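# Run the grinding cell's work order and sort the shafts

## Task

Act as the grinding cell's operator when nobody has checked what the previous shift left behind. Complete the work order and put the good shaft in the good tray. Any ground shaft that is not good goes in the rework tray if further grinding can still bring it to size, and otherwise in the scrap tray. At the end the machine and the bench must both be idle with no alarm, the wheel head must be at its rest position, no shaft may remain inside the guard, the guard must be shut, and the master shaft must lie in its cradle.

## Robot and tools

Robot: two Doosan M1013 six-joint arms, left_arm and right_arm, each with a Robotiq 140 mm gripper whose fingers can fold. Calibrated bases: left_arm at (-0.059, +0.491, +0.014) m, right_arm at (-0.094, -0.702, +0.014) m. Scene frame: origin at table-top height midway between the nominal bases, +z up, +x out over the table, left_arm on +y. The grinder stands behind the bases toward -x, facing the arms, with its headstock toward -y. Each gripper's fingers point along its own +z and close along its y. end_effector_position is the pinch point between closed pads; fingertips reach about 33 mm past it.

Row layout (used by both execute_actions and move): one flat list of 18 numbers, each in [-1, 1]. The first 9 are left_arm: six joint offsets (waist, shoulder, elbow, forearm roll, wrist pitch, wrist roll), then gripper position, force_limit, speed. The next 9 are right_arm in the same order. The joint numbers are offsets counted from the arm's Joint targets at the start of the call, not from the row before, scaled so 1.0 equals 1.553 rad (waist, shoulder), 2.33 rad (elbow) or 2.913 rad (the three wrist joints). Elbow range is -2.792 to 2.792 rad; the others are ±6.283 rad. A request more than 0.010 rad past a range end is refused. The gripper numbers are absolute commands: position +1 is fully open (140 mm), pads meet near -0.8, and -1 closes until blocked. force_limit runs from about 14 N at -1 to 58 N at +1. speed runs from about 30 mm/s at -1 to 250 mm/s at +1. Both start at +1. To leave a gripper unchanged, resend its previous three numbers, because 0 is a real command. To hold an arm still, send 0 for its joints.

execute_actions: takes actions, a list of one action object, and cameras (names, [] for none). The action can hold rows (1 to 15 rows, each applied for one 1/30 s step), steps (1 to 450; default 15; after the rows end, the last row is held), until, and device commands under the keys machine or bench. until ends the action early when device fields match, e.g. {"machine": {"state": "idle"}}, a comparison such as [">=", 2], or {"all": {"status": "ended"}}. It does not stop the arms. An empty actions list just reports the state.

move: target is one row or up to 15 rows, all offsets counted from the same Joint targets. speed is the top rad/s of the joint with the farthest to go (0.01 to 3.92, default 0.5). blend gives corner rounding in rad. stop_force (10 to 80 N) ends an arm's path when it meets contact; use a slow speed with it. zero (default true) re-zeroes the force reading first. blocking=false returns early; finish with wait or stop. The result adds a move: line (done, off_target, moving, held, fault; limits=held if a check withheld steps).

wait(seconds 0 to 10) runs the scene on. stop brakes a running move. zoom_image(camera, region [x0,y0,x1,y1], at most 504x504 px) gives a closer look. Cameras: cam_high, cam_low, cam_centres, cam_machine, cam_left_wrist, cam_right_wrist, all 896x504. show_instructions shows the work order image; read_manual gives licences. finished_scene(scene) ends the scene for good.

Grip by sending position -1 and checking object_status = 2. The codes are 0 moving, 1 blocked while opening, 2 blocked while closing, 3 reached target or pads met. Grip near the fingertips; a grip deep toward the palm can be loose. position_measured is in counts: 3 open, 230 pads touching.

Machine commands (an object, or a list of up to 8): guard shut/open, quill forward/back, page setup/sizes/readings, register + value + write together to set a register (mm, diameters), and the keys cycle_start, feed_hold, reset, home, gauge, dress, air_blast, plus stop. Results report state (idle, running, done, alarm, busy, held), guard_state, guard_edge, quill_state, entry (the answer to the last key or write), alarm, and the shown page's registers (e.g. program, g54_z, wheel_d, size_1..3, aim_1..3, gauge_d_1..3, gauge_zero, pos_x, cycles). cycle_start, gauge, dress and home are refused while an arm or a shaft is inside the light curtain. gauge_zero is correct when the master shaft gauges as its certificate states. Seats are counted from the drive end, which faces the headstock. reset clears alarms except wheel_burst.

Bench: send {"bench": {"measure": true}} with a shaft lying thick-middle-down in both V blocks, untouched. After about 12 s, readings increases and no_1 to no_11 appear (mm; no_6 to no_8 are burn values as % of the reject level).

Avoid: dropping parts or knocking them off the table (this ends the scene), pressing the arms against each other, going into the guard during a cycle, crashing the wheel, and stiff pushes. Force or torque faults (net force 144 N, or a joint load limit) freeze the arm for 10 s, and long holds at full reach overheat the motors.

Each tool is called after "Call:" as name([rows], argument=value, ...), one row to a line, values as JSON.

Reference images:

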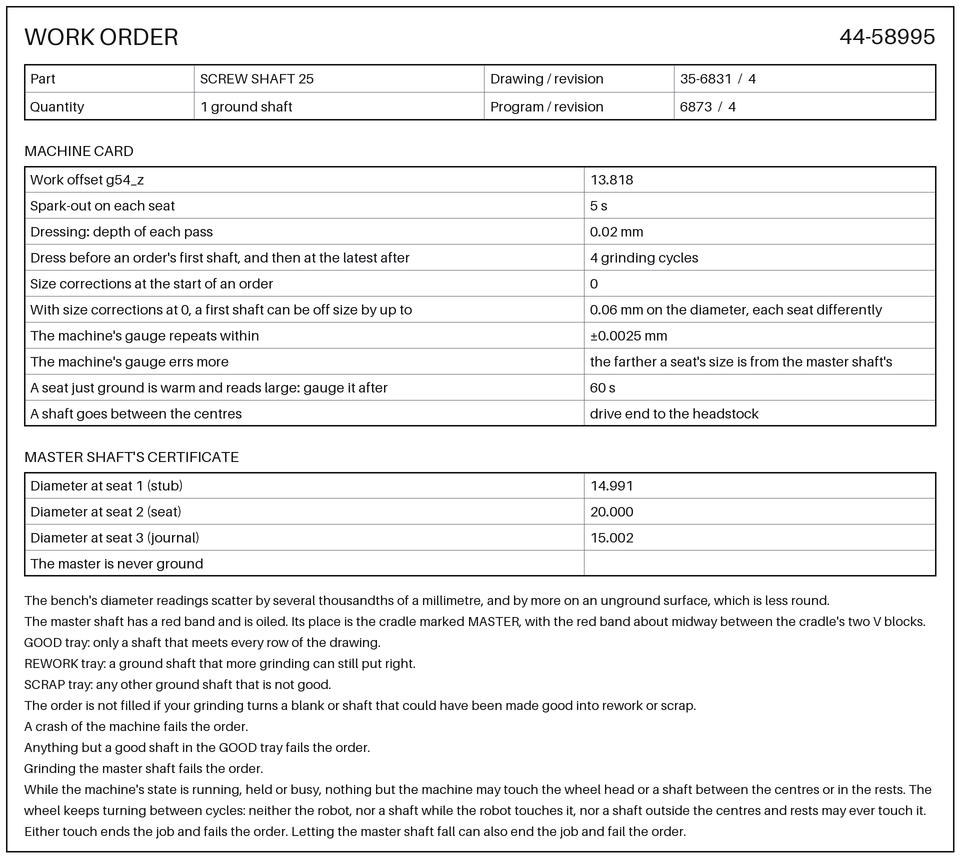

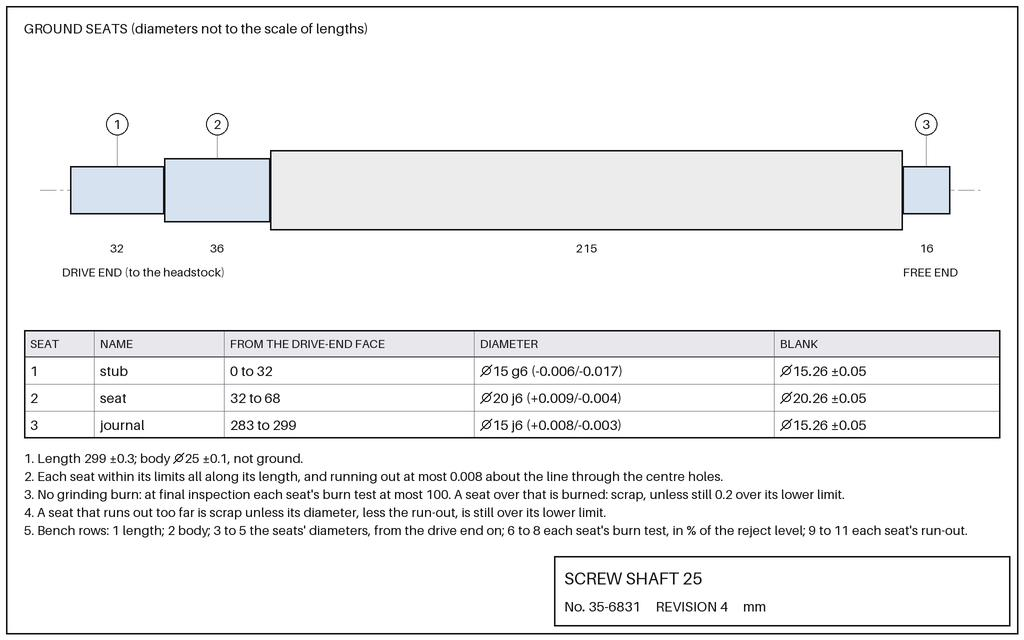

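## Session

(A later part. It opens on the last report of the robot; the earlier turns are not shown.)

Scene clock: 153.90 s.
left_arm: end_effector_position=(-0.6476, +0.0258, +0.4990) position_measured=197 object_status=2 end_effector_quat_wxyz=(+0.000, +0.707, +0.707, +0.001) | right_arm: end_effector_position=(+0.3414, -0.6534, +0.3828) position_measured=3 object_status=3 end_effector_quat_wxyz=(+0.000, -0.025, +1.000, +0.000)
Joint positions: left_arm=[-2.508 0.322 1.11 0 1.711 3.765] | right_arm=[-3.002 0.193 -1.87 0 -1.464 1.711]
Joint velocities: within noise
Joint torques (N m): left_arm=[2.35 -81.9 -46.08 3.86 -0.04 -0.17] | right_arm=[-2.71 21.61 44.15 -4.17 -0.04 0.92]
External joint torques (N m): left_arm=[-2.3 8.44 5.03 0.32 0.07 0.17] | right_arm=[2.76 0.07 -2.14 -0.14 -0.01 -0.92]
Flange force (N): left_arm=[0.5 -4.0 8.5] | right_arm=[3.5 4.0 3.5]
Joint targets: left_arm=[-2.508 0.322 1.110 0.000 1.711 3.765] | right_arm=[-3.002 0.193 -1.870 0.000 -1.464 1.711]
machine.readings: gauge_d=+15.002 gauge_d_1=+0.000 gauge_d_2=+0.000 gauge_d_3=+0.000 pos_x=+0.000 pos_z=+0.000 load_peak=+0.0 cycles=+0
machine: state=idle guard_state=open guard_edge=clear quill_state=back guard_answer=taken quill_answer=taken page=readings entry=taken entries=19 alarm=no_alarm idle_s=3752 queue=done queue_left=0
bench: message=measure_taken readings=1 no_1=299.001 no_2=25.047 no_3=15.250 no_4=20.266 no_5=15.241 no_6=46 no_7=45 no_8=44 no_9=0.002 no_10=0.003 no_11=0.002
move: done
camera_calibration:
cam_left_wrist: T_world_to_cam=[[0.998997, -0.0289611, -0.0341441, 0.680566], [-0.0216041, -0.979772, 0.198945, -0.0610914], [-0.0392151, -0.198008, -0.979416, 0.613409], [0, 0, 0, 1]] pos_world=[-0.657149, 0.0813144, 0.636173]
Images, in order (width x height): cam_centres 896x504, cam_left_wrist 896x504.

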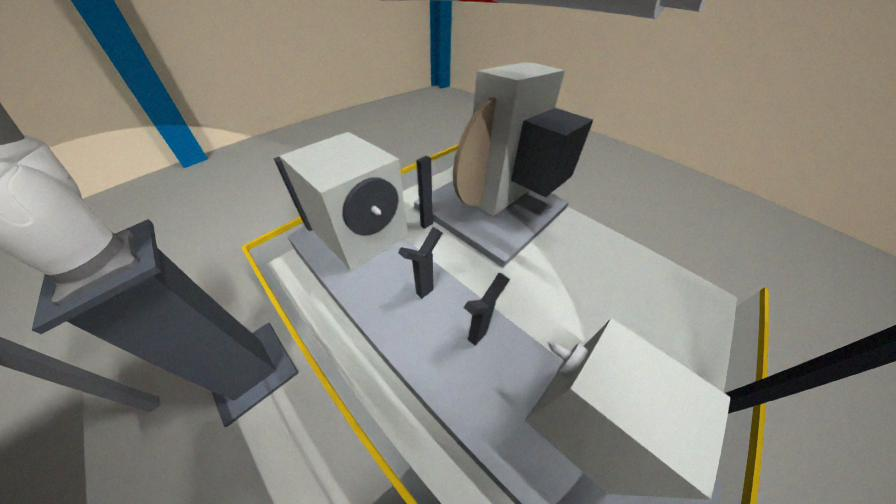

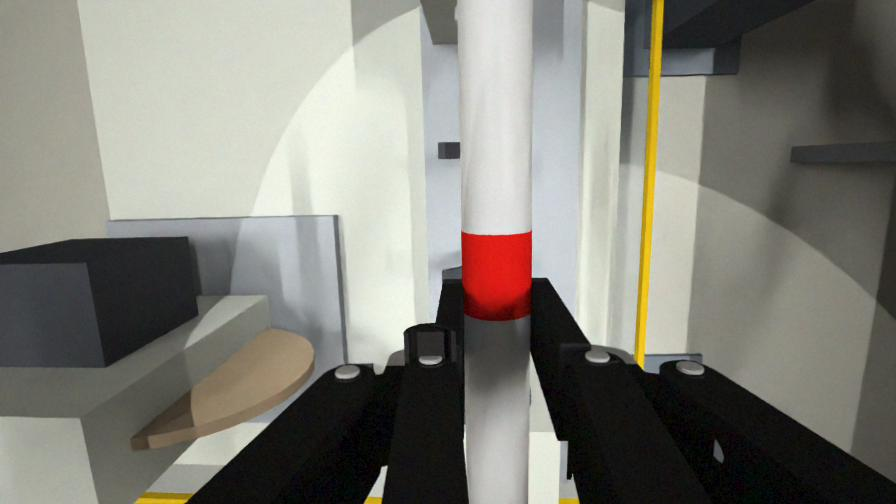

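Call:
move(target=[0.5924,0.0322,0,0,-0.0182,-0.412,-1,1,-1,0,0,0,0,0,0,1,1,1], speed=0.8, cameras=[])

Call:
move(target=[0.8158,-0.1352,0.1635,0,-0.0584,-0.4566,-1,1,-1,0,0,0,0,0,0,1,1,1], speed=0.8, cameras=["cam_left_wrist"])

Scene clock: 156.17 s.
left_arm: end_effector_position=(-0.0461, -0.2921, +0.4606) position_measured=197 object_status=2 end_effector_quat_wxyz=(+0.000, -0.271, +0.963, -0.001) | right_arm: end_effector_position=(+0.3414, -0.6534, +0.3828) position_measured=3 object_status=3 end_effector_quat_wxyz=(+0.000, -0.025, +1.000, +0.000)
Joint positions: left_arm=[-1.588 0.372 1.11 0 1.658 2.565] | right_arm=[-3.002 0.193 -1.87 0 -1.464 1.711]
Joint velocities: within noise
Joint torques (N m): left_arm=[2.47 -87.66 -46.23 3.88 -0.18 -0.09] | right_arm=[-2.48 21.25 44.07 -4.15 0.04 0.94]
External joint torques (N m): left_arm=[-2.54 9.19 4.93 0.32 0.14 0.09] | right_arm=[2.5 0.69 -1.93 -0.17 -0.1 -0.94]
Flange force (N): left_arm=[4.7 -1.9 8.2] | right_arm=[4.2 3.3 2.9]
Joint targets: left_arm=[-1.588 0.372 1.110 0.000 1.658 2.565] | right_arm=[-3.002 0.193 -1.870 0.000 -1.464 1.711]
machine.readings: gauge_d=+15.002 gauge_d_1=+0.000 gauge_d_2=+0.000 gauge_d_3=+0.000 pos_x=+0.000 pos_z=+0.000 load_peak=+0.0 cycles=+0
machine: state=idle guard_state=open guard_edge=clear quill_state=back guard_answer=taken quill_answer=taken page=readings entry=taken entries=19 alarm=no_alarm idle_s=3755 queue=done queue_left=0
bench: message=measure_taken readings=1 no_1=299.001 no_2=25.047 no_3=15.250 no_4=20.266 no_5=15.241 no_6=46 no_7=45 no_8=44 no_9=0.002 no_10=0.003 no_11=0.002
move: done
No camera images: "cameras" was empty.

Scene clock: 158.40 s.
left_arm: end_effector_position=(+0.5738, +0.3105, +0.3995) position_measured=197 object_status=2 end_effector_quat_wxyz=(+0.000, +1.000, +0.003, +0.000) | right_arm: end_effector_position=(+0.3414, -0.6534, +0.3828) position_measured=3 object_status=3 end_effector_quat_wxyz=(+0.000, -0.025, +1.000, +0.000)
Joint positions: left_arm=[-0.32 0.162 1.491 0 1.488 1.235] | right_arm=[-3.002 0.193 -1.87 0 -1.464 1.711]
Joint velocities: within noise
Joint torques (N m): left_arm=[2.42 -65.6 -46.25 3.96 -0.19 -0.19] | right_arm=[-2.5 21.6 44.18 -4.19 -0.06 0.93]
External joint torques (N m): left_arm=[-2.48 7.77 4.87 0.29 0.14 0.19] | right_arm=[2.43 0.96 -1.76 -0.16 0 -0.93]
Flange force (N): left_arm=[2.0 4.2 8.8] | right_arm=[4.4 3.2 2.7]
Joint targets: left_arm=[-0.320 0.162 1.491 0.000 1.488 1.235] | right_arm=[-3.002 0.193 -1.870 0.000 -1.464 1.711]
machine.readings: gauge_d=+15.002 gauge_d_1=+0.000 gauge_d_2=+0.000 gauge_d_3=+0.000 pos_x=+0.000 pos_z=+0.000 load_peak=+0.0 cycles=+0
machine: state=idle guard_state=open guard_edge=clear quill_state=back guard_answer=taken quill_answer=taken page=readings entry=taken entries=19 alarm=no_alarm idle_s=3757 queue=done queue_left=0
bench: message=measure_taken readings=1 no_1=299.001 no_2=25.047 no_3=15.250 no_4=20.266 no_5=15.241 no_6=46 no_7=45 no_8=44 no_9=0.002 no_10=0.003 no_11=0.002
move: done
camera_calibration:
cam_left_wrist: T_world_to_cam=[[-0.0239419, -0.999117, -0.0345119, 0.353647], [-0.979877, 0.01661, 0.198911, 0.50458], [-0.198162, 0.0385797, -0.97941, 0.637971], [0, 0, 0, 1]] pos_world=[0.629315, 0.320341, 0.536673]
Images, in order (width x height): cam_left_wrist 896x504.

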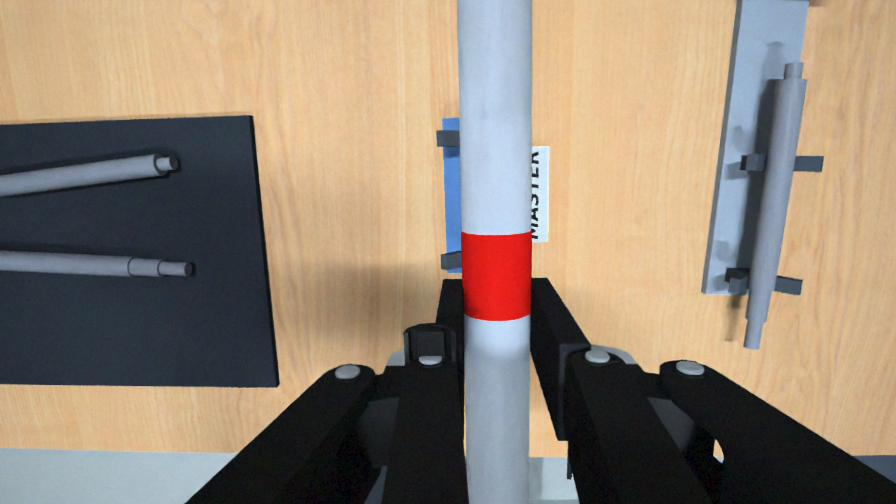

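Call:
move(target=[-0.0006,0.0885,0.1457,0,-0.1635,0,-1,1,-1,0,0,0,0,0,0,1,1,1], speed=0.3, cameras=[])

Call:
move(target=[0,0.0298,0.0175,0,-0.0300,0,-1,1,-1,0,0,0,0,0,0,1,1,1], speed=0.02, stop_force=20, cameras=["cam_left_wrist"])

Scene clock: 160.77 s.
left_arm: end_effector_position=(+0.5731, +0.3103, +0.1294) position_measured=197 object_status=2 end_effector_quat_wxyz=(+0.000, +1.000, +0.002, +0.000) | right_arm: end_effector_position=(+0.3414, -0.6534, +0.3828) position_measured=3 object_status=3 end_effector_quat_wxyz=(+0.000, -0.025, +1.000, +0.000)
Joint positions: left_arm=[-0.321 0.3 1.83 0 1.011 1.235] | right_arm=[-3.002 0.193 -1.87 0 -1.464 1.711]
Joint velocities: within noise
Joint torques (N m): left_arm=[2.45 -73.29 -39.11 3.33 -0.12 -0.15] | right_arm=[-2.54 21.04 43.93 -4.22 0.11 0.95]
External joint torques (N m): left_arm=[-2.43 7.75 3.79 0.3 0.06 0.15] | right_arm=[2.61 0.63 -1.87 -0.09 -0.16 -0.95]
Flange force (N): left_arm=[2.3 4.3 10.1] | right_arm=[4.1 3.5 2.7]
Joint targets: left_arm=[-0.321 0.300 1.830 0.000 1.011 1.235] | right_arm=[-3.002 0.193 -1.870 0.000 -1.464 1.711]
machine.readings: gauge_d=+15.002 gauge_d_1=+0.000 gauge_d_2=+0.000 gauge_d_3=+0.000 pos_x=+0.000 pos_z=+0.000 load_peak=+0.0 cycles=+0
machine: state=idle guard_state=open guard_edge=clear quill_state=back guard_answer=taken quill_answer=taken page=readings entry=taken entries=19 alarm=no_alarm idle_s=3759 queue=done queue_left=0
bench: message=measure_taken readings=1 no_1=299.001 no_2=25.047 no_3=15.250 no_4=20.266 no_5=15.241 no_6=46 no_7=45 no_8=44 no_9=0.002 no_10=0.003 no_11=0.002
move: done
No camera images: "cameras" was empty.

Scene clock: 165.67 s.
left_arm: end_effector_position=(+0.5729, +0.3105, +0.0809) position_measured=197 object_status=2 end_effector_quat_wxyz=(+0.000, +1.000, +0.002, +0.000) | right_arm: end_effector_position=(+0.3414, -0.6534, +0.3828) position_measured=3 object_status=3 end_effector_quat_wxyz=(+0.000, -0.025, +1.000, +0.000)
Joint positions: left_arm=[-0.321 0.345 1.871 0 0.925 1.235] | right_arm=[-3.002 0.193 -1.87 0 -1.464 1.711]
Joint velocities: within noise
Joint torques (N m): left_arm=[-11.83 -61.5 -31.9 -2.68 -2.63 -0.15] | right_arm=[-2.32 20.94 44.07 -4.2 0.02 0.88]
External joint torques (N m): left_arm=[11.78 -6.25 -1.32 6.1 2.57 0.15] | right_arm=[2.32 1.5 -1.46 -0.17 -0.07 -0.88]
Flange force (N): left_arm=[2.0 -18.3 -11.9] | right_arm=[4.9 3.0 2.0]
Joint targets: left_arm=[-0.321 0.345 1.871 0.000 0.925 1.235] | right_arm=[-3.002 0.193 -1.870 0.000 -1.464 1.711]
machine.readings: gauge_d=+15.002 gauge_d_1=+0.000 gauge_d_2=+0.000 gauge_d_3=+0.000 pos_x=+0.000 pos_z=+0.000 load_peak=+0.0 cycles=+0
machine: state=idle guard_state=open guard_edge=clear quill_state=back guard_answer=taken quill_answer=taken page=readings entry=taken entries=19 alarm=no_alarm idle_s=3764 queue=done queue_left=0
bench: message=measure_taken readings=1 no_1=299.001 no_2=25.047 no_3=15.250 no_4=20.266 no_5=15.241 no_6=46 no_7=45 no_8=44 no_9=0.002 no_10=0.003 no_11=0.002
move: contact (left_arm)
camera_calibration:
cam_left_wrist: T_world_to_cam=[[-0.024403, -0.999099, -0.0347231, 0.342861], [-0.979803, 0.0170072, 0.199241, 0.566827], [-0.198471, 0.0388839, -0.979335, 0.325837], [0, 0, 0, 1]] pos_world=[0.628415, 0.320242, 0.218074]
Images, in order (width x height): cam_left_wrist 896x504.

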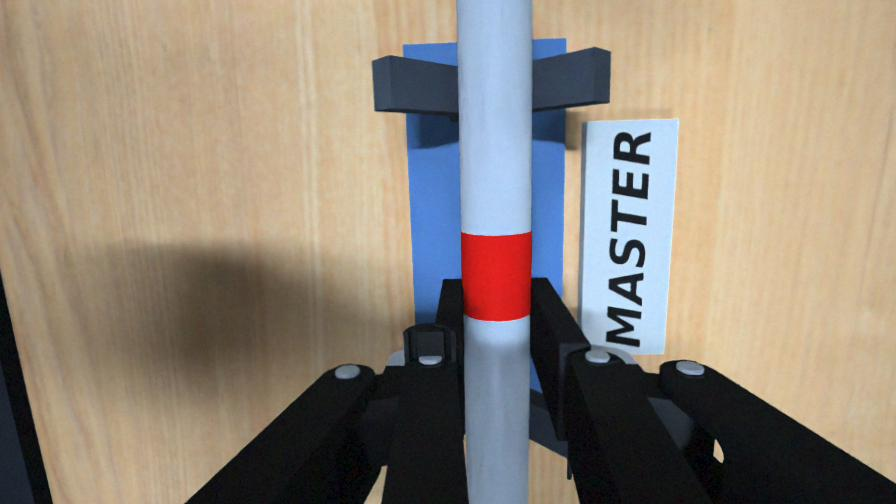

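Call:
move([
  [0,-0.0006,-0.0004,0,0.0006,0,-1,1,-1,0,0,0,0,0,0,1,1,1],
  [0,-0.0006,-0.0004,0,0.0006,0,-0.2,1,-0.9,0,0,0,0,0,0,1,1,1],
  [0,-0.0298,-0.0175,0,0.03,0,-0.2,1,-0.9,0,0,0,0,0,0,1,1,1],
  [0,-0.118,-0.163,0,0.193,0,-0.2,1,-0.9,0,0,0,0,0,0,1,1,1],
], speed=[0.05,0.05,0.08,0.4], cameras=["cam_left_wrist"])

Call:
execute_actions([
  {"machine":[{"guard":"shut"},{"air_blast":true},{"guard":"open"}],"steps":10},
], cameras=["cam_left_wrist"])

Scene clock: 170.53 s.
left_arm: end_effector_position=(+0.5737, +0.3101, +0.3997) position_measured=154 object_status=3 end_effector_quat_wxyz=(+0.000, +1.000, +0.002, +0.001) | right_arm: end_effector_position=(+0.3414, -0.6534, +0.3828) position_measured=3 object_status=3 end_effector_quat_wxyz=(+0.000, -0.025, +1.000, +0.000)
Joint positions: left_arm=[-0.321 0.162 1.491 0 1.487 1.235] | right_arm=[-3.002 0.193 -1.87 0 -1.464 1.711]
Joint velocities: within noise
Joint torques (N m): left_arm=[2.5 -59.64 -41.26 3.95 -0.12 -0.16] | right_arm=[-2.19 20.89 44.21 -4.28 0.01 0.93]
External joint torques (N m): left_arm=[-2.49 1.77 -0.09 0.31 0.07 0.16] | right_arm=[2.15 1.35 -1.95 -0.06 -0.07 -0.93]
Flange force (N): left_arm=[1.8 4.2 0.0] | right_arm=[5.3 2.5 2.9]
Joint targets: left_arm=[-0.321 0.162 1.491 0.000 1.487 1.235] | right_arm=[-3.002 0.193 -1.870 0.000 -1.464 1.711]
machine.readings: gauge_d=+15.002 gauge_d_1=+0.000 gauge_d_2=+0.000 gauge_d_3=+0.000 pos_x=+0.000 pos_z=+0.000 load_peak=+0.0 cycles=+0
machine: state=idle guard_state=open guard_edge=clear quill_state=back guard_answer=taken quill_answer=taken page=readings entry=taken entries=19 alarm=no_alarm idle_s=3769 queue=done queue_left=0
bench: message=measure_taken readings=1 no_1=299.001 no_2=25.047 no_3=15.250 no_4=20.266 no_5=15.241 no_6=46 no_7=45 no_8=44 no_9=0.002 no_10=0.003 no_11=0.002
move: done
camera_calibration:
cam_left_wrist: T_world_to_cam=[[-0.0245123, -0.999107, -0.0344091, 0.353553], [-0.979963, 0.0172084, 0.198436, 0.504566], [-0.197667, 0.0385838, -0.97951, 0.637902], [0, 0, 0, 1]] pos_world=[0.629215, 0.319942, 0.536873]
Images, in order (width x height): cam_left_wrist 896x504.

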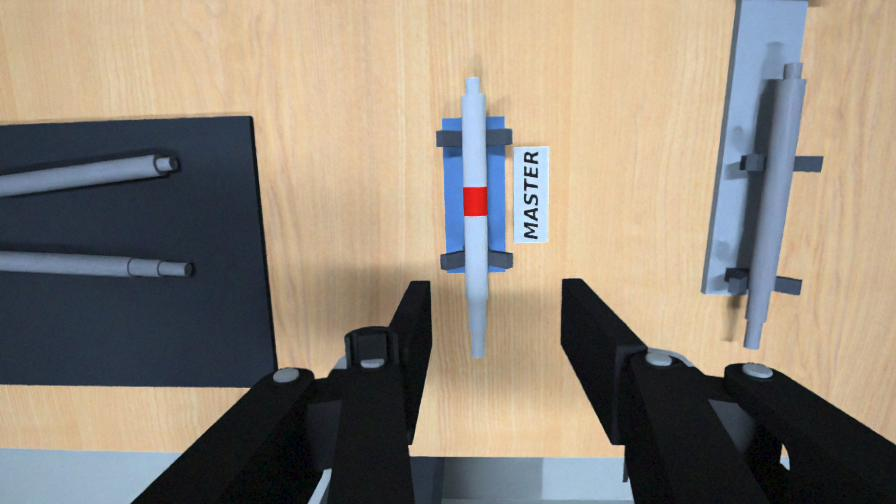

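Scene clock: 171.07 s.
left_arm: end_effector_position=(+0.5737, +0.3101, +0.3998) position_measured=154 object_status=3 end_effector_quat_wxyz=(+0.000, +1.000, +0.002, +0.001) | right_arm: end_effector_position=(+0.3414, -0.6534, +0.3828) position_measured=3 object_status=3 end_effector_quat_wxyz=(+0.000, -0.025, +1.000, +0.000)
Joint positions: left_arm=[-0.321 0.162 1.491 0 1.487 1.235] | right_arm=[-3.002 0.193 -1.87 0 -1.464 1.711]
Joint velocities: within noise
Joint torques (N m): left_arm=[2.31 -59.62 -41.09 3.93 -0.17 -0.14] | right_arm=[-1.92 22 44.29 -4.3 0.04 0.9]
External joint torques (N m): left_arm=[-2.25 1.85 -0.22 0.33 0.11 0.14] | right_arm=[1.85 0.52 -1.83 -0.06 -0.1 -0.9]
Flange force (N): left_arm=[2.3 4.0 -0.3] | right_arm=[3.6 2.0 2.8]
Joint targets: left_arm=[-0.321 0.162 1.491 0.000 1.487 1.235] | right_arm=[-3.002 0.193 -1.870 0.000 -1.464 1.711]
Tool commands: left_gripper/position=-0.2 left_gripper/force_limit=+1.0 left_gripper/speed=-0.9 right_gripper/position=+1.0 right_gripper/force_limit=+1.0 right_gripper/speed=+1.0
machine.readings: gauge_d=+15.002 gauge_d_1=+0.000 gauge_d_2=+0.000 gauge_d_3=+0.000 pos_x=+0.000 pos_z=+0.000 load_peak=+0.0 cycles=+0
machine: state=idle guard_state=between guard_edge=clear quill_state=back guard_answer=taken quill_answer=taken page=readings entry=taken entries=19 alarm=no_alarm idle_s=3769 queue=running queue_left=2
bench: message=measure_taken readings=1 no_1=299.001 no_2=25.047 no_3=15.250 no_4=20.266 no_5=15.241 no_6=46 no_7=45 no_8=44 no_9=0.002 no_10=0.003 no_11=0.002
camera_calibration:
cam_left_wrist: T_world_to_cam=[[-0.0245093, -0.999107, -0.0344124, 0.353556], [-0.979982, 0.0172087, 0.19834, 0.50461], [-0.197571, 0.0385847, -0.979529, 0.63795], [0, 0, 0, 1]] pos_world=[0.629215, 0.319942, 0.536972]
Images, in order (width x height): cam_left_wrist 896x504.

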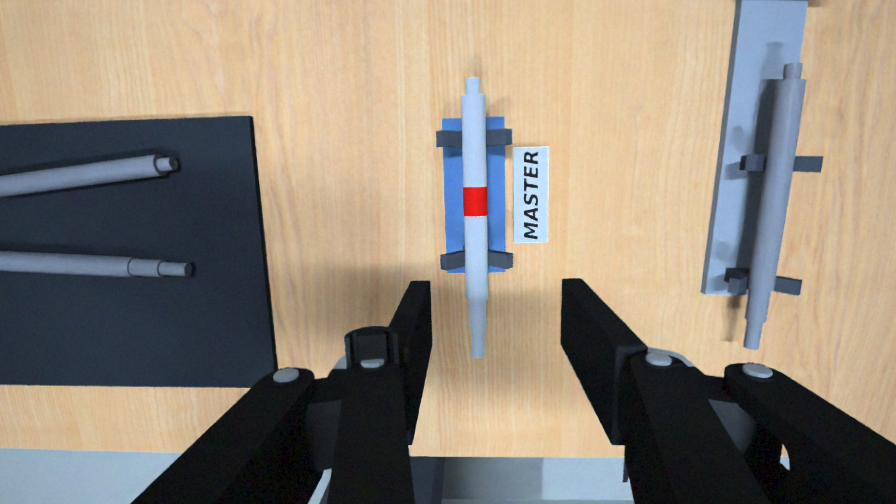

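Call:
move([
  [-0.23956,0.15668,-0.15204,0,0.03862,-0.11919,-0.2,1,-0.9,0,0,0,0,0,0,1,1,1],
  [-0.23956,0.22218,0.01212,0,-0.1276,-0.11919,-0.2,1,-0.9,0,0,0,0,0,0,1,1,1],
], speed=0.4, cameras=["cam_left_wrist"])

Scene clock: 174.60 s.
left_arm: end_effector_position=(+0.5754, -0.0018, +0.1298) position_measured=154 object_status=3 end_effector_quat_wxyz=(+0.000, +1.000, -0.010, +0.000) | right_arm: end_effector_position=(+0.3414, -0.6534, +0.3828) position_measured=3 object_status=3 end_effector_quat_wxyz=(+0.000, -0.025, +1.000, +0.000)
Joint positions: left_arm=[-0.693 0.507 1.519 0 1.116 0.888] | right_arm=[-3.002 0.193 -1.87 0 -1.464 1.711]
Joint velocities: within noise
Joint torques (N m): left_arm=[2.31 -89.35 -37.19 3.56 -0.19 -0.18] | right_arm=[-2.04 20.81 43.91 -4.25 0.05 0.93]
External joint torques (N m): left_arm=[-2.4 2.17 -0.16 0.3 0.14 0.18] | right_arm=[2.03 1.43 -1.6 -0.09 -0.11 -0.93]
Flange force (N): left_arm=[1.2 4.3 1.2] | right_arm=[4.9 2.2 2.2]
Joint targets: left_arm=[-0.693 0.507 1.519 0.000 1.116 0.888] | right_arm=[-3.002 0.193 -1.870 0.000 -1.464 1.711]
machine.readings: gauge_d=+15.002 gauge_d_1=+0.000 gauge_d_2=+0.000 gauge_d_3=+0.000 pos_x=+0.000 pos_z=+0.000 load_peak=+0.0 cycles=+0
machine: state=busy guard_state=shut guard_edge=clear quill_state=back guard_answer=taken quill_answer=taken page=readings entry=taken entries=20 alarm=no_alarm idle_s=3773 queue=running queue_left=1
bench: message=measure_taken readings=1 no_1=299.001 no_2=25.047 no_3=15.250 no_4=20.266 no_5=15.241 no_6=46 no_7=45 no_8=44 no_9=0.002 no_10=0.003 no_11=0.002
move: done
camera_calibration:
cam_left_wrist: T_world_to_cam=[[-0.0494125, -0.998168, -0.0349142, 0.0470854], [-0.978939, 0.0414685, 0.199897, 0.564377], [-0.198083, 0.0440563, -0.979195, 0.386183], [0, 0, 0, 1]] pos_world=[0.631314, 0.00658145, 0.266975]
Images, in order (width x height): cam_left_wrist 896x504.

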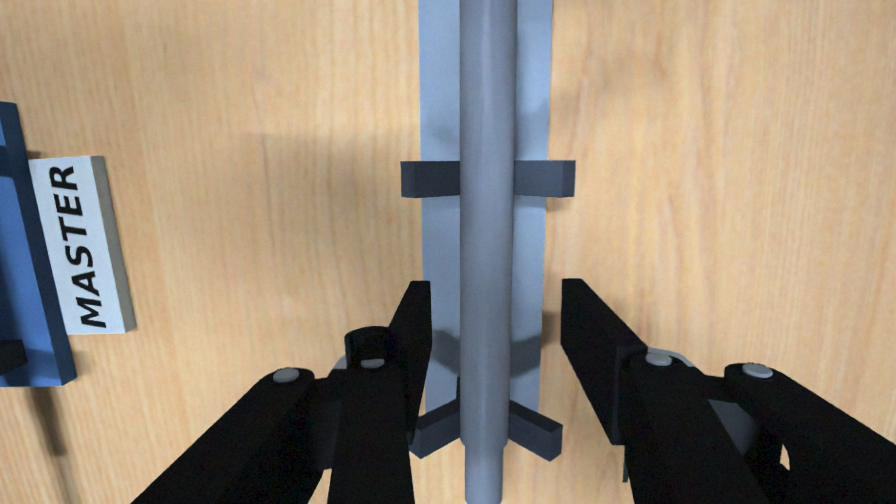

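Call:
move([
  [0,0.02178,0.01504,0,-0.02364,0,-0.2,1,-0.9,0,0,0,0,0,0,1,1,1],
], speed=0.08, cameras=[])

Call:
execute_actions([
  {"rows":[[0,0,0,0,0,0,-1,1,-1,0,0,0,0,0,0,1,1,1]],"steps":75},
], cameras=["cam_left_wrist"])

Scene clock: 176.07 s.
left_arm: end_effector_position=(+0.5755, -0.0018, +0.0853) position_measured=154 object_status=3 end_effector_quat_wxyz=(+0.000, +1.000, -0.010, +0.000) | right_arm: end_effector_position=(+0.3414, -0.6534, +0.3828) position_measured=3 object_status=3 end_effector_quat_wxyz=(+0.000, -0.025, +1.000, +0.000)
Joint positions: left_arm=[-0.693 0.541 1.554 0 1.047 0.888] | right_arm=[-3.002 0.193 -1.87 0 -1.464 1.711]
Joint velocities: within noise
Joint torques (N m): left_arm=[2.38 -90.41 -35.57 3.45 -0.14 -0.16] | right_arm=[-2.56 21.44 43.9 -4.28 0.03 0.88]
External joint torques (N m): left_arm=[-2.33 1.76 -0.43 0.26 0.09 0.16] | right_arm=[2.56 0.7 -1.5 -0.07 -0.08 -0.88]
Flange force (N): left_arm=[1.1 4.2 1.0] | right_arm=[3.7 3.6 2.2]
Joint targets: left_arm=[-0.693 0.541 1.554 0.000 1.047 0.888] | right_arm=[-3.002 0.193 -1.870 0.000 -1.464 1.711]
machine.readings: gauge_d=+15.002 gauge_d_1=+0.000 gauge_d_2=+0.000 gauge_d_3=+0.000 pos_x=+0.000 pos_z=+0.000 load_peak=+0.0 cycles=+0
machine: state=idle guard_state=between guard_edge=clear quill_state=back guard_answer=taken quill_answer=taken page=readings entry=taken entries=20 alarm=no_alarm idle_s=3774 queue=running queue_left=0
bench: message=measure_taken readings=1 no_1=299.001 no_2=25.047 no_3=15.250 no_4=20.266 no_5=15.241 no_6=46 no_7=45 no_8=44 no_9=0.002 no_10=0.003 no_11=0.002
move: done
No camera images: "cameras" was empty.

Scene clock: 178.77 s.
left_arm: end_effector_position=(+0.5755, -0.0018, +0.0853) position_measured=196 object_status=2 end_effector_quat_wxyz=(+0.000, +1.000, -0.010, +0.000) | right_arm: end_effector_position=(+0.3414, -0.6534, +0.3828) position_measured=3 object_status=3 end_effector_quat_wxyz=(+0.000, -0.025, +1.000, +0.000)
Joint positions: left_arm=[-0.693 0.541 1.554 0 1.047 0.888] | right_arm=[-3.002 0.193 -1.87 0 -1.464 1.711]
Joint velocities: within noise
Joint torques (N m): left_arm=[-52.08 -69.28 -55.88 -17.5 -21.49 -0.99] | right_arm=[-2.45 21.78 44.15 -4.23 0.02 0.97]
External joint torques (N m): left_arm=[52.16 -19.28 19.97 21.21 21.44 0.99] | right_arm=[2.52 -0.16 -2.05 -0.09 -0.07 -0.97]
Flange force (N): left_arm=[-1.2 -83.3 -33.9] | right_arm=[3.0 3.4 3.3]
Joint targets: left_arm=[-0.693 0.541 1.554 0.000 1.047 0.888] | right_arm=[-3.002 0.193 -1.870 0.000 -1.464 1.711]
machine.readings: gauge_d=+15.002 gauge_d_1=+0.000 gauge_d_2=+0.000 gauge_d_3=+0.000 pos_x=+0.000 pos_z=+0.000 load_peak=+0.0 cycles=+0
machine: state=idle guard_state=open guard_edge=clear quill_state=back guard_answer=taken quill_answer=taken page=readings entry=taken entries=20 alarm=no_alarm idle_s=3777 queue=done queue_left=0
bench: message=measure_taken readings=1 no_1=299.001 no_2=25.047 no_3=15.250 no_4=20.266 no_5=15.241 no_6=46 no_7=45 no_8=44 no_9=0.002 no_10=0.003 no_11=0.002
camera_calibration:
cam_left_wrist: T_world_to_cam=[[-0.0494348, -0.998164, -0.0350106, 0.0455722], [-0.978915, 0.0414659, 0.200017, 0.573328], [-0.198198, 0.0441602, -0.979167, 0.342694], [0, 0, 0, 1]] pos_world=[0.631414, 0.00658149, 0.222475]
Images, in order (width x height): cam_left_wrist 896x504.

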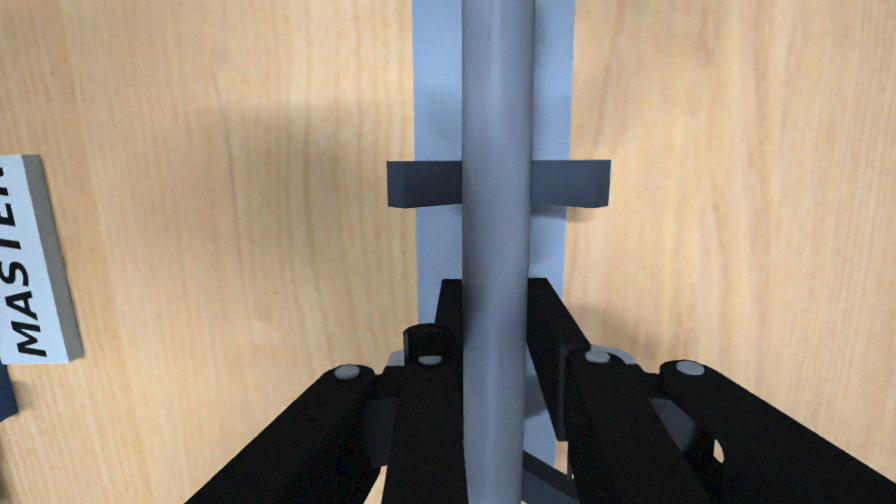

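Call:
move(target=[0.00155,0,0,0,0,0,-1,1,-1,0,0,0,0,0,0,1,1,1], speed=0.02, cameras=[])

Scene clock: 179.90 s.
left_arm: end_effector_position=(+0.5767, -0.0005, +0.0853) position_measured=196 object_status=2 end_effector_quat_wxyz=(+0.000, +1.000, -0.009, +0.000) | right_arm: end_effector_position=(+0.3414, -0.6534, +0.3828) position_measured=3 object_status=3 end_effector_quat_wxyz=(+0.000, -0.025, +1.000, +0.000)
Joint positions: left_arm=[-0.691 0.541 1.554 -0.001 1.047 0.888] | right_arm=[-3.002 0.193 -1.87 0 -1.464 1.711]
Joint velocities: within noise
Joint torques (N m): left_arm=[-5.87 -73.95 -51.23 0.04 -16.58 -1.07] | right_arm=[-2.16 21.47 44.12 -4.16 0.07 0.85]
External joint torques (N m): left_arm=[5.89 -14.52 15.29 3.67 16.53 1.07] | right_arm=[2.14 0.8 -1.81 -0.18 -0.12 -0.85]
Flange force (N): left_arm=[-27.0 -30.9 -26.0] | right_arm=[4.2 2.7 2.6]
Joint targets: left_arm=[-0.691 0.541 1.554 0.000 1.047 0.888] | right_arm=[-3.002 0.193 -1.870 0.000 -1.464 1.711]
machine.readings: gauge_d=+15.002 gauge_d_1=+0.000 gauge_d_2=+0.000 gauge_d_3=+0.000 pos_x=+0.000 pos_z=+0.000 load_peak=+0.0 cycles=+0
machine: state=idle guard_state=open guard_edge=clear quill_state=back guard_answer=taken quill_answer=taken page=readings entry=taken entries=20 alarm=no_alarm idle_s=3778 queue=done queue_left=0
bench: message=measure_taken readings=1 no_1=299.001 no_2=25.047 no_3=15.250 no_4=20.266 no_5=15.241 no_6=46 no_7=45 no_8=44 no_9=0.002 no_10=0.003 no_11=0.002
move: done
No camera images: "cameras" was empty.

Call:
move([
  [0,-0.02178,-0.01504,0,0.02364,0,-1,1,-1,0,0,0,0,0,0,1,1,1],
  [0,-0.08728,-0.17919,0,0.18986,0,-1,1,-1,0,0,0,0,0,0,1,1,1],
], speed=[0.06,0.4], cameras=["cam_high","cam_left_wrist"])

Scene clock: 183.13 s.
left_arm: end_effector_position=(+0.5767, -0.0003, +0.4195) position_measured=196 object_status=2 end_effector_quat_wxyz=(+0.000, +1.000, -0.009, +0.000) | right_arm: end_effector_position=(+0.3414, -0.6534, +0.3828) position_measured=3 object_status=3 end_effector_quat_wxyz=(+0.000, -0.025, +1.000, +0.000)
Joint positions: left_arm=[-0.691 0.405 1.137 0 1.6 0.888] | right_arm=[-3.002 0.193 -1.87 0 -1.464 1.711]
Joint velocities: within noise
Joint torques (N m): left_arm=[2.45 -91.25 -46.46 4.02 -0.13 -0.15] | right_arm=[-2.53 21.31 43.9 -4.21 -0.03 0.93]
External joint torques (N m): left_arm=[-2.45 9.56 5.04 0.26 0.09 0.15] | right_arm=[2.51 0.93 -1.66 -0.13 -0.03 -0.93]
Flange force (N): left_arm=[1.5 4.7 8.7] | right_arm=[4.3 3.4 2.5]
Joint targets: left_arm=[-0.691 0.405 1.137 0.000 1.600 0.888] | right_arm=[-3.002 0.193 -1.870 0.000 -1.464 1.711]
machine.readings: gauge_d=+15.002 gauge_d_1=+0.000 gauge_d_2=+0.000 gauge_d_3=+0.000 pos_x=+0.000 pos_z=+0.000 load_peak=+0.0 cycles=+0
machine: state=idle guard_state=open guard_edge=clear quill_state=back guard_answer=taken quill_answer=taken page=readings entry=taken entries=20 alarm=no_alarm idle_s=3781 queue=done queue_left=0
bench: message=measure_taken readings=1 no_1=299.001 no_2=25.047 no_3=15.250 no_4=20.266 no_5=15.241 no_6=46 no_7=45 no_8=44 no_9=0.002 no_10=0.003 no_11=0.002
move: done
camera_calibration:
cam_left_wrist: T_world_to_cam=[[-0.047087, -0.998279, -0.0349562, 0.0574072], [-0.979018, 0.0391761, 0.199973, 0.507719], [-0.19826, 0.0436388, -0.979178, 0.670051], [0, 0, 0, 1]] pos_world=[0.632614, 0.00817775, 0.556575]
Images, in order (width x height): cam_high 896x504, cam_left_wrist 896x504.

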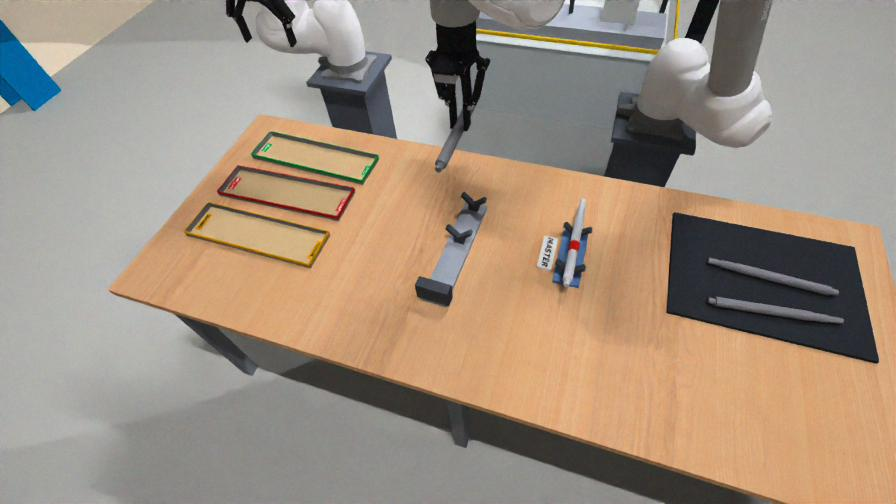

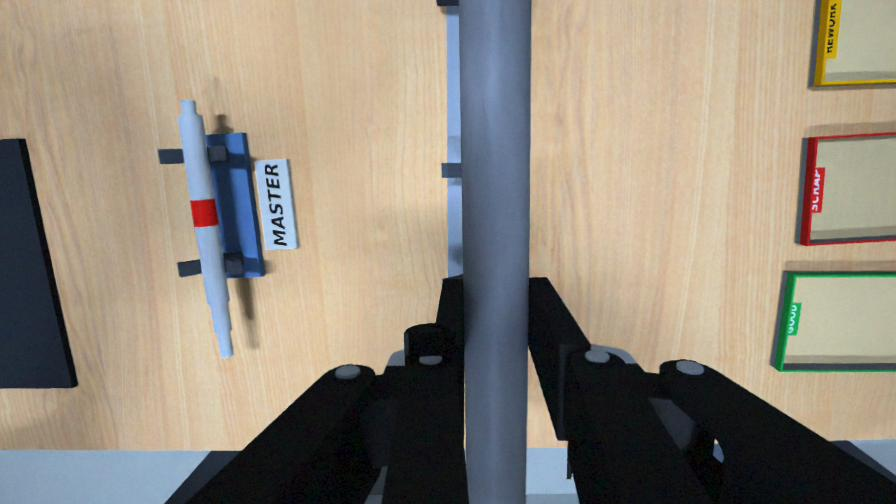

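Call:
move(target=[-0.5776,-0.02125,-0.01159,0,0.01991,0.5534,-1,1,-1,0,0,0,0,0,0,1,1,1], speed=0.8, cameras=[])

Call:
move(target=[-0.5924,-0.0322,0,0,0.0182,0.4343,-1,1,-1,0,0,0,0,0,0,1,1,1], speed=0.8, cameras=["cam_left_wrist"])

Scene clock: 186.03 s.
left_arm: end_effector_position=(-0.0463, -0.2922, +0.4608) position_measured=196 object_status=2 end_effector_quat_wxyz=(+0.000, -0.302, +0.953, -0.001) | right_arm: end_effector_position=(+0.3414, -0.6534, +0.3828) position_measured=3 object_status=3 end_effector_quat_wxyz=(+0.000, -0.025, +1.000, +0.000)
Joint positions: left_arm=[-1.588 0.372 1.11 0 1.658 2.5] | right_arm=[-3.002 0.193 -1.87 0 -1.464 1.711]
Joint velocities: within noise
Joint torques (N m): left_arm=[2.66 -87.48 -46.43 3.85 -0.19 -0.16] | right_arm=[-2.67 21.6 44.05 -4.35 -0.13 0.88]
External joint torques (N m): left_arm=[-2.53 8.52 4.96 0.36 0.15 0.16] | right_arm=[2.71 0.1 -1.85 0.02 0.08 -0.88]
Flange force (N): left_arm=[4.0 -0.6 8.4] | right_arm=[3.2 4.0 3.2]
Joint targets: left_arm=[-1.588 0.372 1.110 0.000 1.658 2.500] | right_arm=[-3.002 0.193 -1.870 0.000 -1.464 1.711]
machine.readings: gauge_d=+15.002 gauge_d_1=+0.000 gauge_d_2=+0.000 gauge_d_3=+0.000 pos_x=+0.000 pos_z=+0.000 load_peak=+0.0 cycles=+0
machine: state=idle guard_state=open guard_edge=clear quill_state=back guard_answer=taken quill_answer=taken page=readings entry=taken entries=20 alarm=no_alarm idle_s=3784 queue=done queue_left=0
bench: message=measure_taken readings=1 no_1=299.001 no_2=25.047 no_3=15.250 no_4=20.266 no_5=15.241 no_6=46 no_7=45 no_8=44 no_9=0.002 no_10=0.003 no_11=0.002
move: done
No camera images: "cameras" was empty.

Scene clock: 188.10 s.
left_arm: end_effector_position=(-0.6479, +0.0259, +0.4992) position_measured=196 object_status=2 end_effector_quat_wxyz=(+0.000, +0.707, +0.707, +0.001) | right_arm: end_effector_position=(+0.3414, -0.6534, +0.3828) position_measured=3 object_status=3 end_effector_quat_wxyz=(+0.000, -0.025, +1.000, +0.000)
Joint positions: left_arm=[-2.508 0.322 1.11 0 1.711 3.765] | right_arm=[-3.002 0.193 -1.87 0 -1.464 1.711]
Joint velocities: within noise
Joint torques (N m): left_arm=[2.02 -82.19 -45.91 3.81 -0.01 -0.12] | right_arm=[-1.58 21.41 44.44 -4.19 0.04 0.8]
External joint torques (N m): left_arm=[-1.89 8.59 4.76 0.39 0.04 0.12] | right_arm=[1.6 0.62 -2.27 -0.14 -0.1 -0.8]
Flange force (N): left_arm=[-0.5 -4.4 8.0] | right_arm=[4.3 1.5 3.5]
Joint targets: left_arm=[-2.508 0.322 1.110 0.000 1.711 3.765] | right_arm=[-3.002 0.193 -1.870 0.000 -1.464 1.711]
machine.readings: gauge_d=+15.002 gauge_d_1=+0.000 gauge_d_2=+0.000 gauge_d_3=+0.000 pos_x=+0.000 pos_z=+0.000 load_peak=+0.0 cycles=+0
machine: state=idle guard_state=open guard_edge=clear quill_state=back guard_answer=taken quill_answer=taken page=readings entry=taken entries=20 alarm=no_alarm idle_s=3786 queue=done queue_left=0
bench: message=measure_taken readings=1 no_1=299.001 no_2=25.047 no_3=15.250 no_4=20.266 no_5=15.241 no_6=46 no_7=45 no_8=44 no_9=0.002 no_10=0.003 no_11=0.002
move: done
camera_calibration:
cam_left_wrist: T_world_to_cam=[[0.998991, -0.029081, -0.0342192, 0.680929], [-0.0217027, -0.979749, 0.199048, -0.0610539], [-0.0393147, -0.198105, -0.979392, 0.613462], [0, 0, 0, 1]] pos_world=[-0.657449, 0.0815144, 0.636274]
Images, in order (width x height): cam_left_wrist 896x504.

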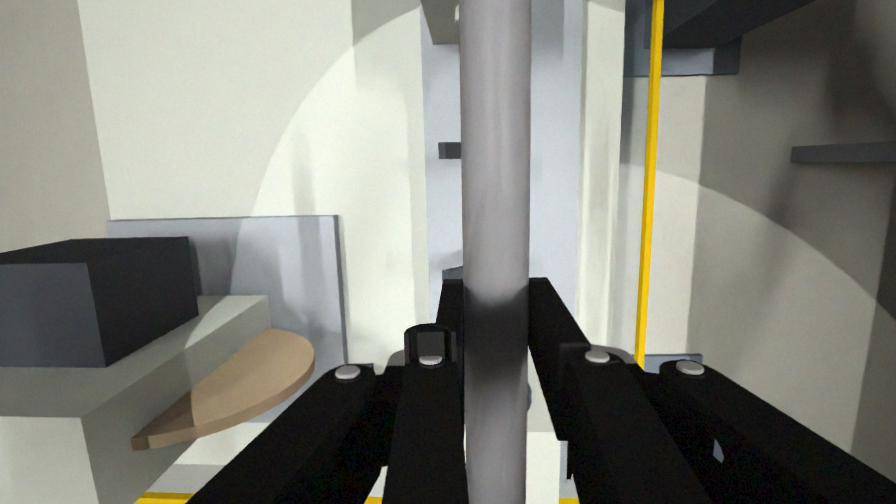

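Call:
move(target=[0,0.03155,0.1888,0,-0.1682,0,-1,1,-1,0,0,0,0,0,0,1,1,1], speed=0.3, cameras=[])

Call:
move(target=[0,0.0102,0.0125,0,-0.0155,0,-1,1,-1,0,0,0,0,0,0,1,1,1], speed=0.012, stop_force=15, cameras=["cam_centres"])

Scene clock: 190.43 s.
left_arm: end_effector_position=(-0.6483, +0.0257, +0.2197) position_measured=196 object_status=2 end_effector_quat_wxyz=(+0.000, +0.707, +0.707, +0.000) | right_arm: end_effector_position=(+0.3414, -0.6534, +0.3828) position_measured=3 object_status=3 end_effector_quat_wxyz=(+0.000, -0.025, +1.000, +0.000)
Joint positions: left_arm=[-2.508 0.371 1.549 0 1.221 3.765] | right_arm=[-3.002 0.193 -1.87 0 -1.464 1.711]
Joint velocities: within noise
Joint torques (N m): left_arm=[2.44 -84.91 -43.36 3.6 -0.04 -0.18] | right_arm=[-2.36 21.44 44.07 -4.22 0 0.9]
External joint torques (N m): left_arm=[-2.44 9.09 4.47 0.36 0.06 0.18] | right_arm=[2.44 0.43 -1.5 -0.14 -0.03 -0.9]
Flange force (N): left_arm=[-0.1 -5.0 9.9] | right_arm=[3.2 3.3 2.4]
Joint targets: left_arm=[-2.508 0.371 1.549 0.000 1.221 3.765] | right_arm=[-3.002 0.193 -1.870 0.000 -1.464 1.711]
machine.readings: gauge_d=+15.002 gauge_d_1=+0.000 gauge_d_2=+0.000 gauge_d_3=+0.000 pos_x=+0.000 pos_z=+0.000 load_peak=+0.0 cycles=+0
machine: state=idle guard_state=open guard_edge=clear quill_state=back guard_answer=taken quill_answer=taken page=readings entry=taken entries=20 alarm=no_alarm idle_s=3789 queue=done queue_left=0
bench: message=measure_taken readings=1 no_1=299.001 no_2=25.047 no_3=15.250 no_4=20.266 no_5=15.241 no_6=46 no_7=45 no_8=44 no_9=0.002 no_10=0.003 no_11=0.002
move: done
No camera images: "cameras" was empty.

Scene clock: 193.00 s.
left_arm: end_effector_position=(-0.6484, +0.0257, +0.2053) position_measured=196 object_status=2 end_effector_quat_wxyz=(+0.000, +0.707, +0.707, +0.000) | right_arm: end_effector_position=(+0.3414, -0.6534, +0.3828) position_measured=3 object_status=3 end_effector_quat_wxyz=(+0.000, -0.025, +1.000, +0.000)
Joint positions: left_arm=[-2.508 0.38 1.565 0 1.197 3.765] | right_arm=[-3.002 0.193 -1.87 0 -1.464 1.711]
Joint velocities: within noise
Joint torques (N m): left_arm=[0.73 -62.57 -32.53 3.21 -3.16 -0.22] | right_arm=[-2.33 20.9 44.08 -4.1 -0.04 0.86]
External joint torques (N m): left_arm=[-0.68 -13.88 -6 0.71 3.19 0.22] | right_arm=[2.34 1.35 -1.63 -0.26 -0.01 -0.86]
Flange force (N): left_arm=[4.1 4.1 -19.9] | right_arm=[4.9 3.1 2.4]
Joint targets: left_arm=[-2.508 0.380 1.565 0.000 1.197 3.765] | right_arm=[-3.002 0.193 -1.870 0.000 -1.464 1.711]
machine.readings: gauge_d=+15.002 gauge_d_1=+0.000 gauge_d_2=+0.000 gauge_d_3=+0.000 pos_x=+0.000 pos_z=+0.000 load_peak=+0.0 cycles=+0
machine: state=idle guard_state=open guard_edge=clear quill_state=back guard_answer=taken quill_answer=taken page=readings entry=taken entries=20 alarm=no_alarm idle_s=3791 queue=done queue_left=0
bench: message=measure_taken readings=1 no_1=299.001 no_2=25.047 no_3=15.250 no_4=20.266 no_5=15.241 no_6=46 no_7=45 no_8=44 no_9=0.002 no_10=0.003 no_11=0.002
move: contact (left_arm); left_arm: the wrist pitch is farthest, 0.021 rad from its target
Images, in order (width x height): cam_centres 896x504.

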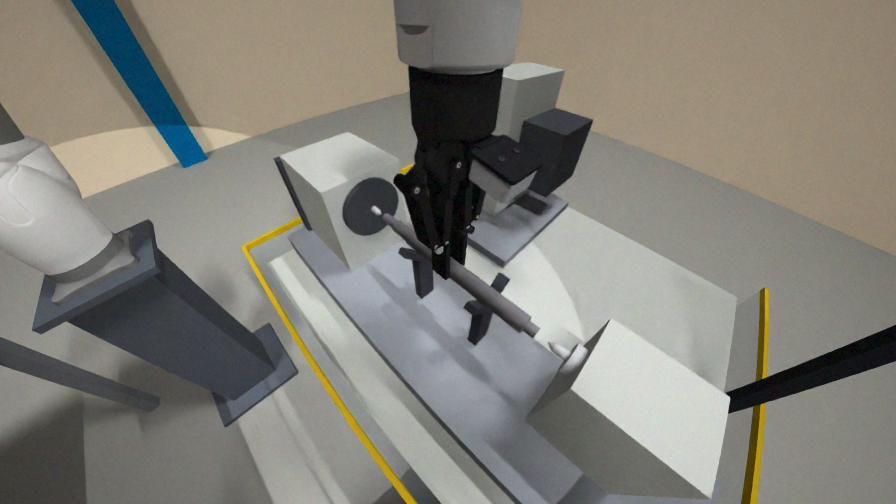

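Call:
move(target=[0,0.0013,0.0019,0,-0.0024,0,-1,1,-1,0,0,0,0,0,0,1,1,1], speed=0.012, stop_force=12, cameras=["cam_centres"])

Scene clock: 193.93 s.
left_arm: end_effector_position=(-0.6484, +0.0257, +0.2044) position_measured=196 object_status=2 end_effector_quat_wxyz=(+0.000, +0.707, +0.707, +0.000) | right_arm: end_effector_position=(+0.3414, -0.6534, +0.3828) position_measured=3 object_status=3 end_effector_quat_wxyz=(+0.000, -0.025, +1.000, +0.000)
Joint positions: left_arm=[-2.508 0.38 1.566 0 1.195 3.765] | right_arm=[-3.002 0.193 -1.87 0 -1.464 1.711]
Joint velocities: within noise
Joint torques (N m): left_arm=[-2.49 -41.14 -26.68 1.73 -8.97 -0.39] | right_arm=[-2.23 21.34 44.24 -4.17 0.05 0.81]
External joint torques (N m): left_arm=[2.5 -35.58 -12 2.2 8.99 0.39] | right_arm=[2.27 0.61 -2 -0.16 -0.1 -0.81]
Flange force (N): left_arm=[10.2 19.1 -48.8] | right_arm=[4.2 3.1 3.0]
Joint targets: left_arm=[-2.508 0.380 1.566 0.000 1.195 3.765] | right_arm=[-3.002 0.193 -1.870 0.000 -1.464 1.711]
machine.readings: gauge_d=+15.002 gauge_d_1=+0.000 gauge_d_2=+0.000 gauge_d_3=+0.000 pos_x=+0.000 pos_z=+0.000 load_peak=+0.0 cycles=+0
machine: state=idle guard_state=open guard_edge=clear quill_state=back guard_answer=taken quill_answer=taken page=readings entry=taken entries=20 alarm=no_alarm idle_s=3792 queue=done queue_left=0
bench: message=measure_taken readings=1 no_1=299.001 no_2=25.047 no_3=15.250 no_4=20.266 no_5=15.241 no_6=46 no_7=45 no_8=44 no_9=0.002 no_10=0.003 no_11=0.002
move: contact (left_arm)
Images, in order (width x height): cam_centres 896x504.

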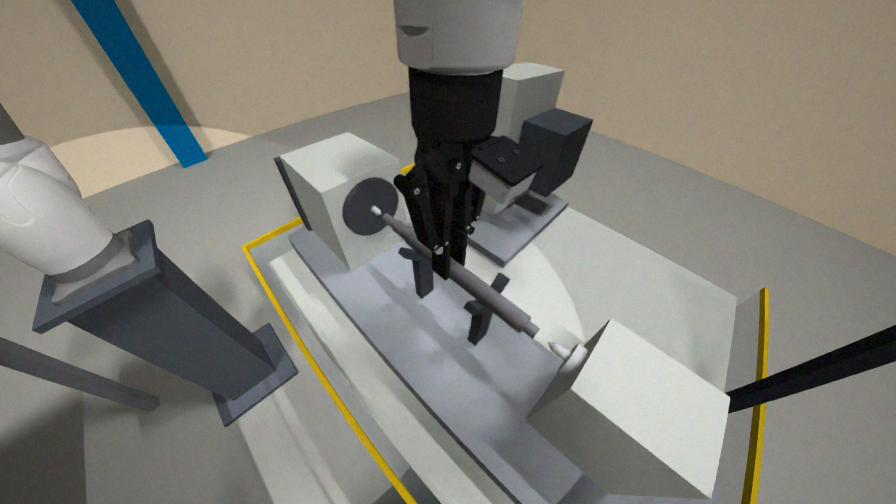

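Call:
move([
  [0,-0.0005,-0.0006,0,0.0008,0,-1,1,-1,0,0,0,0,0,0,1,1,1],
  [0,-0.0005,-0.0006,0,0.0008,0,-0.2,1,-0.9,0,0,0,0,0,0,1,1,1],
  [0,-0.026,-0.036,0,0.0425,0,-0.2,1,-0.9,0,0,0,0,0,0,1,1,1],
  [0,-0.0373,-0.1956,0,0.1771,0,-0.2,1,-0.9,0,0,0,0,0,0,1,1,1],
], speed=[0.05,0.05,0.08,0.4], cameras=[])

Call:
execute_actions([
  {"machine":[{"quill":"forward"},{"guard":"shut"},{"register":"size_1","value":0.08,"write":true},{"register":"size_2","value":0.08,"write":true},{"register":"size_3","value":0.08,"write":true},{"page":"sizes"}],"steps":240,"until":{"machine":{"queue":["!=","running"]}}},
], cameras=["cam_centres"])

Scene clock: 198.83 s.
left_arm: end_effector_position=(-0.6477, +0.0262, +0.4988) position_measured=154 object_status=3 end_effector_quat_wxyz=(+0.000, +0.707, +0.707, +0.001) | right_arm: end_effector_position=(+0.3414, -0.6534, +0.3828) position_measured=3 object_status=3 end_effector_quat_wxyz=(+0.000, -0.025, +1.000, +0.000)
Joint positions: left_arm=[-2.508 0.322 1.11 0 1.711 3.765] | right_arm=[-3.002 0.193 -1.87 0 -1.464 1.711]
Joint velocities: within noise
Joint torques (N m): left_arm=[2.26 -75.11 -40.53 3.89 -0.03 -0.13] | right_arm=[-2.52 21.5 44.16 -4.29 -0.04 0.81]
External joint torques (N m): left_arm=[-2.21 1.74 -0.46 0.29 0.06 0.13] | right_arm=[2.54 0.57 -1.87 -0.05 -0.01 -0.81]
Flange force (N): left_arm=[-0.4 -4.9 -1.5] | right_arm=[4.0 3.7 3.0]
Joint targets: left_arm=[-2.508 0.322 1.110 0.000 1.711 3.765] | right_arm=[-3.002 0.193 -1.870 0.000 -1.464 1.711]
machine.readings: gauge_d=+15.002 gauge_d_1=+0.000 gauge_d_2=+0.000 gauge_d_3=+0.000 pos_x=+0.000 pos_z=+0.000 load_peak=+0.0 cycles=+0
machine: state=idle guard_state=open guard_edge=clear quill_state=back guard_answer=taken quill_answer=taken page=readings entry=taken entries=20 alarm=no_alarm idle_s=3797 queue=done queue_left=0
bench: message=measure_taken readings=1 no_1=299.001 no_2=25.047 no_3=15.250 no_4=20.266 no_5=15.241 no_6=46 no_7=45 no_8=44 no_9=0.002 no_10=0.003 no_11=0.002
move: done
No camera images: "cameras" was empty.

Scene clock: 205.17 s.
left_arm: end_effector_position=(-0.6477, +0.0262, +0.4988) position_measured=154 object_status=3 end_effector_quat_wxyz=(+0.000, +0.707, +0.707, +0.001) | right_arm: end_effector_position=(+0.3414, -0.6534, +0.3828) position_measured=3 object_status=3 end_effector_quat_wxyz=(+0.000, -0.025, +1.000, +0.000)
Joint positions: left_arm=[-2.508 0.322 1.11 0 1.711 3.765] | right_arm=[-3.002 0.193 -1.87 0 -1.464 1.711]
Joint velocities: within noise
Joint torques (N m): left_arm=[2.38 -75.39 -40.78 3.89 -0.07 -0.16] | right_arm=[-2.45 20.91 44.15 -4.28 0.04 0.93]
External joint torques (N m): left_arm=[-2.42 1.98 -0.3 0.29 0.1 0.16] | right_arm=[2.45 1.27 -1.74 -0.07 -0.09 -0.93]
Flange force (N): left_arm=[-0.2 -5.1 -1.3] | right_arm=[5.0 3.2 2.5]
Joint targets: left_arm=[-2.508 0.322 1.110 0.000 1.711 3.765] | right_arm=[-3.002 0.193 -1.870 0.000 -1.464 1.711]
Tool commands: left_gripper/position=-0.2 left_gripper/force_limit=+1.0 left_gripper/speed=-0.9 right_gripper/position=+1.0 right_gripper/force_limit=+1.0 right_gripper/speed=+1.0
machine.sizes: size_1=+0.080 size_2=+0.080 size_3=+0.080 aim_1=+14.989 aim_2=+20.003 aim_3=+15.002
machine: state=idle guard_state=shut guard_edge=clear quill_state=clamped guard_answer=taken quill_answer=taken page=sizes entry=taken entries=23 alarm=no_alarm idle_s=3803 queue=done queue_left=0
bench: message=measure_taken readings=1 no_1=299.001 no_2=25.047 no_3=15.250 no_4=20.266 no_5=15.241 no_6=46 no_7=45 no_8=44 no_9=0.002 no_10=0.003 no_11=0.002
Images, in order (width x height): cam_centres 896x504.

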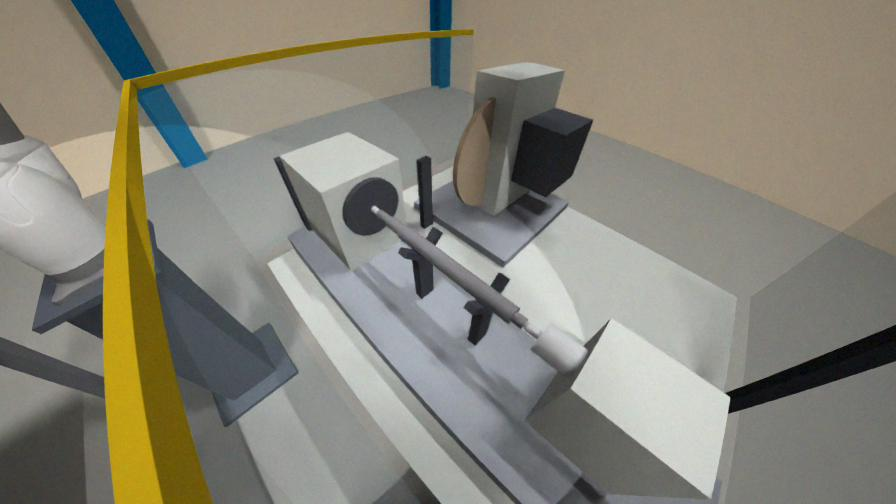

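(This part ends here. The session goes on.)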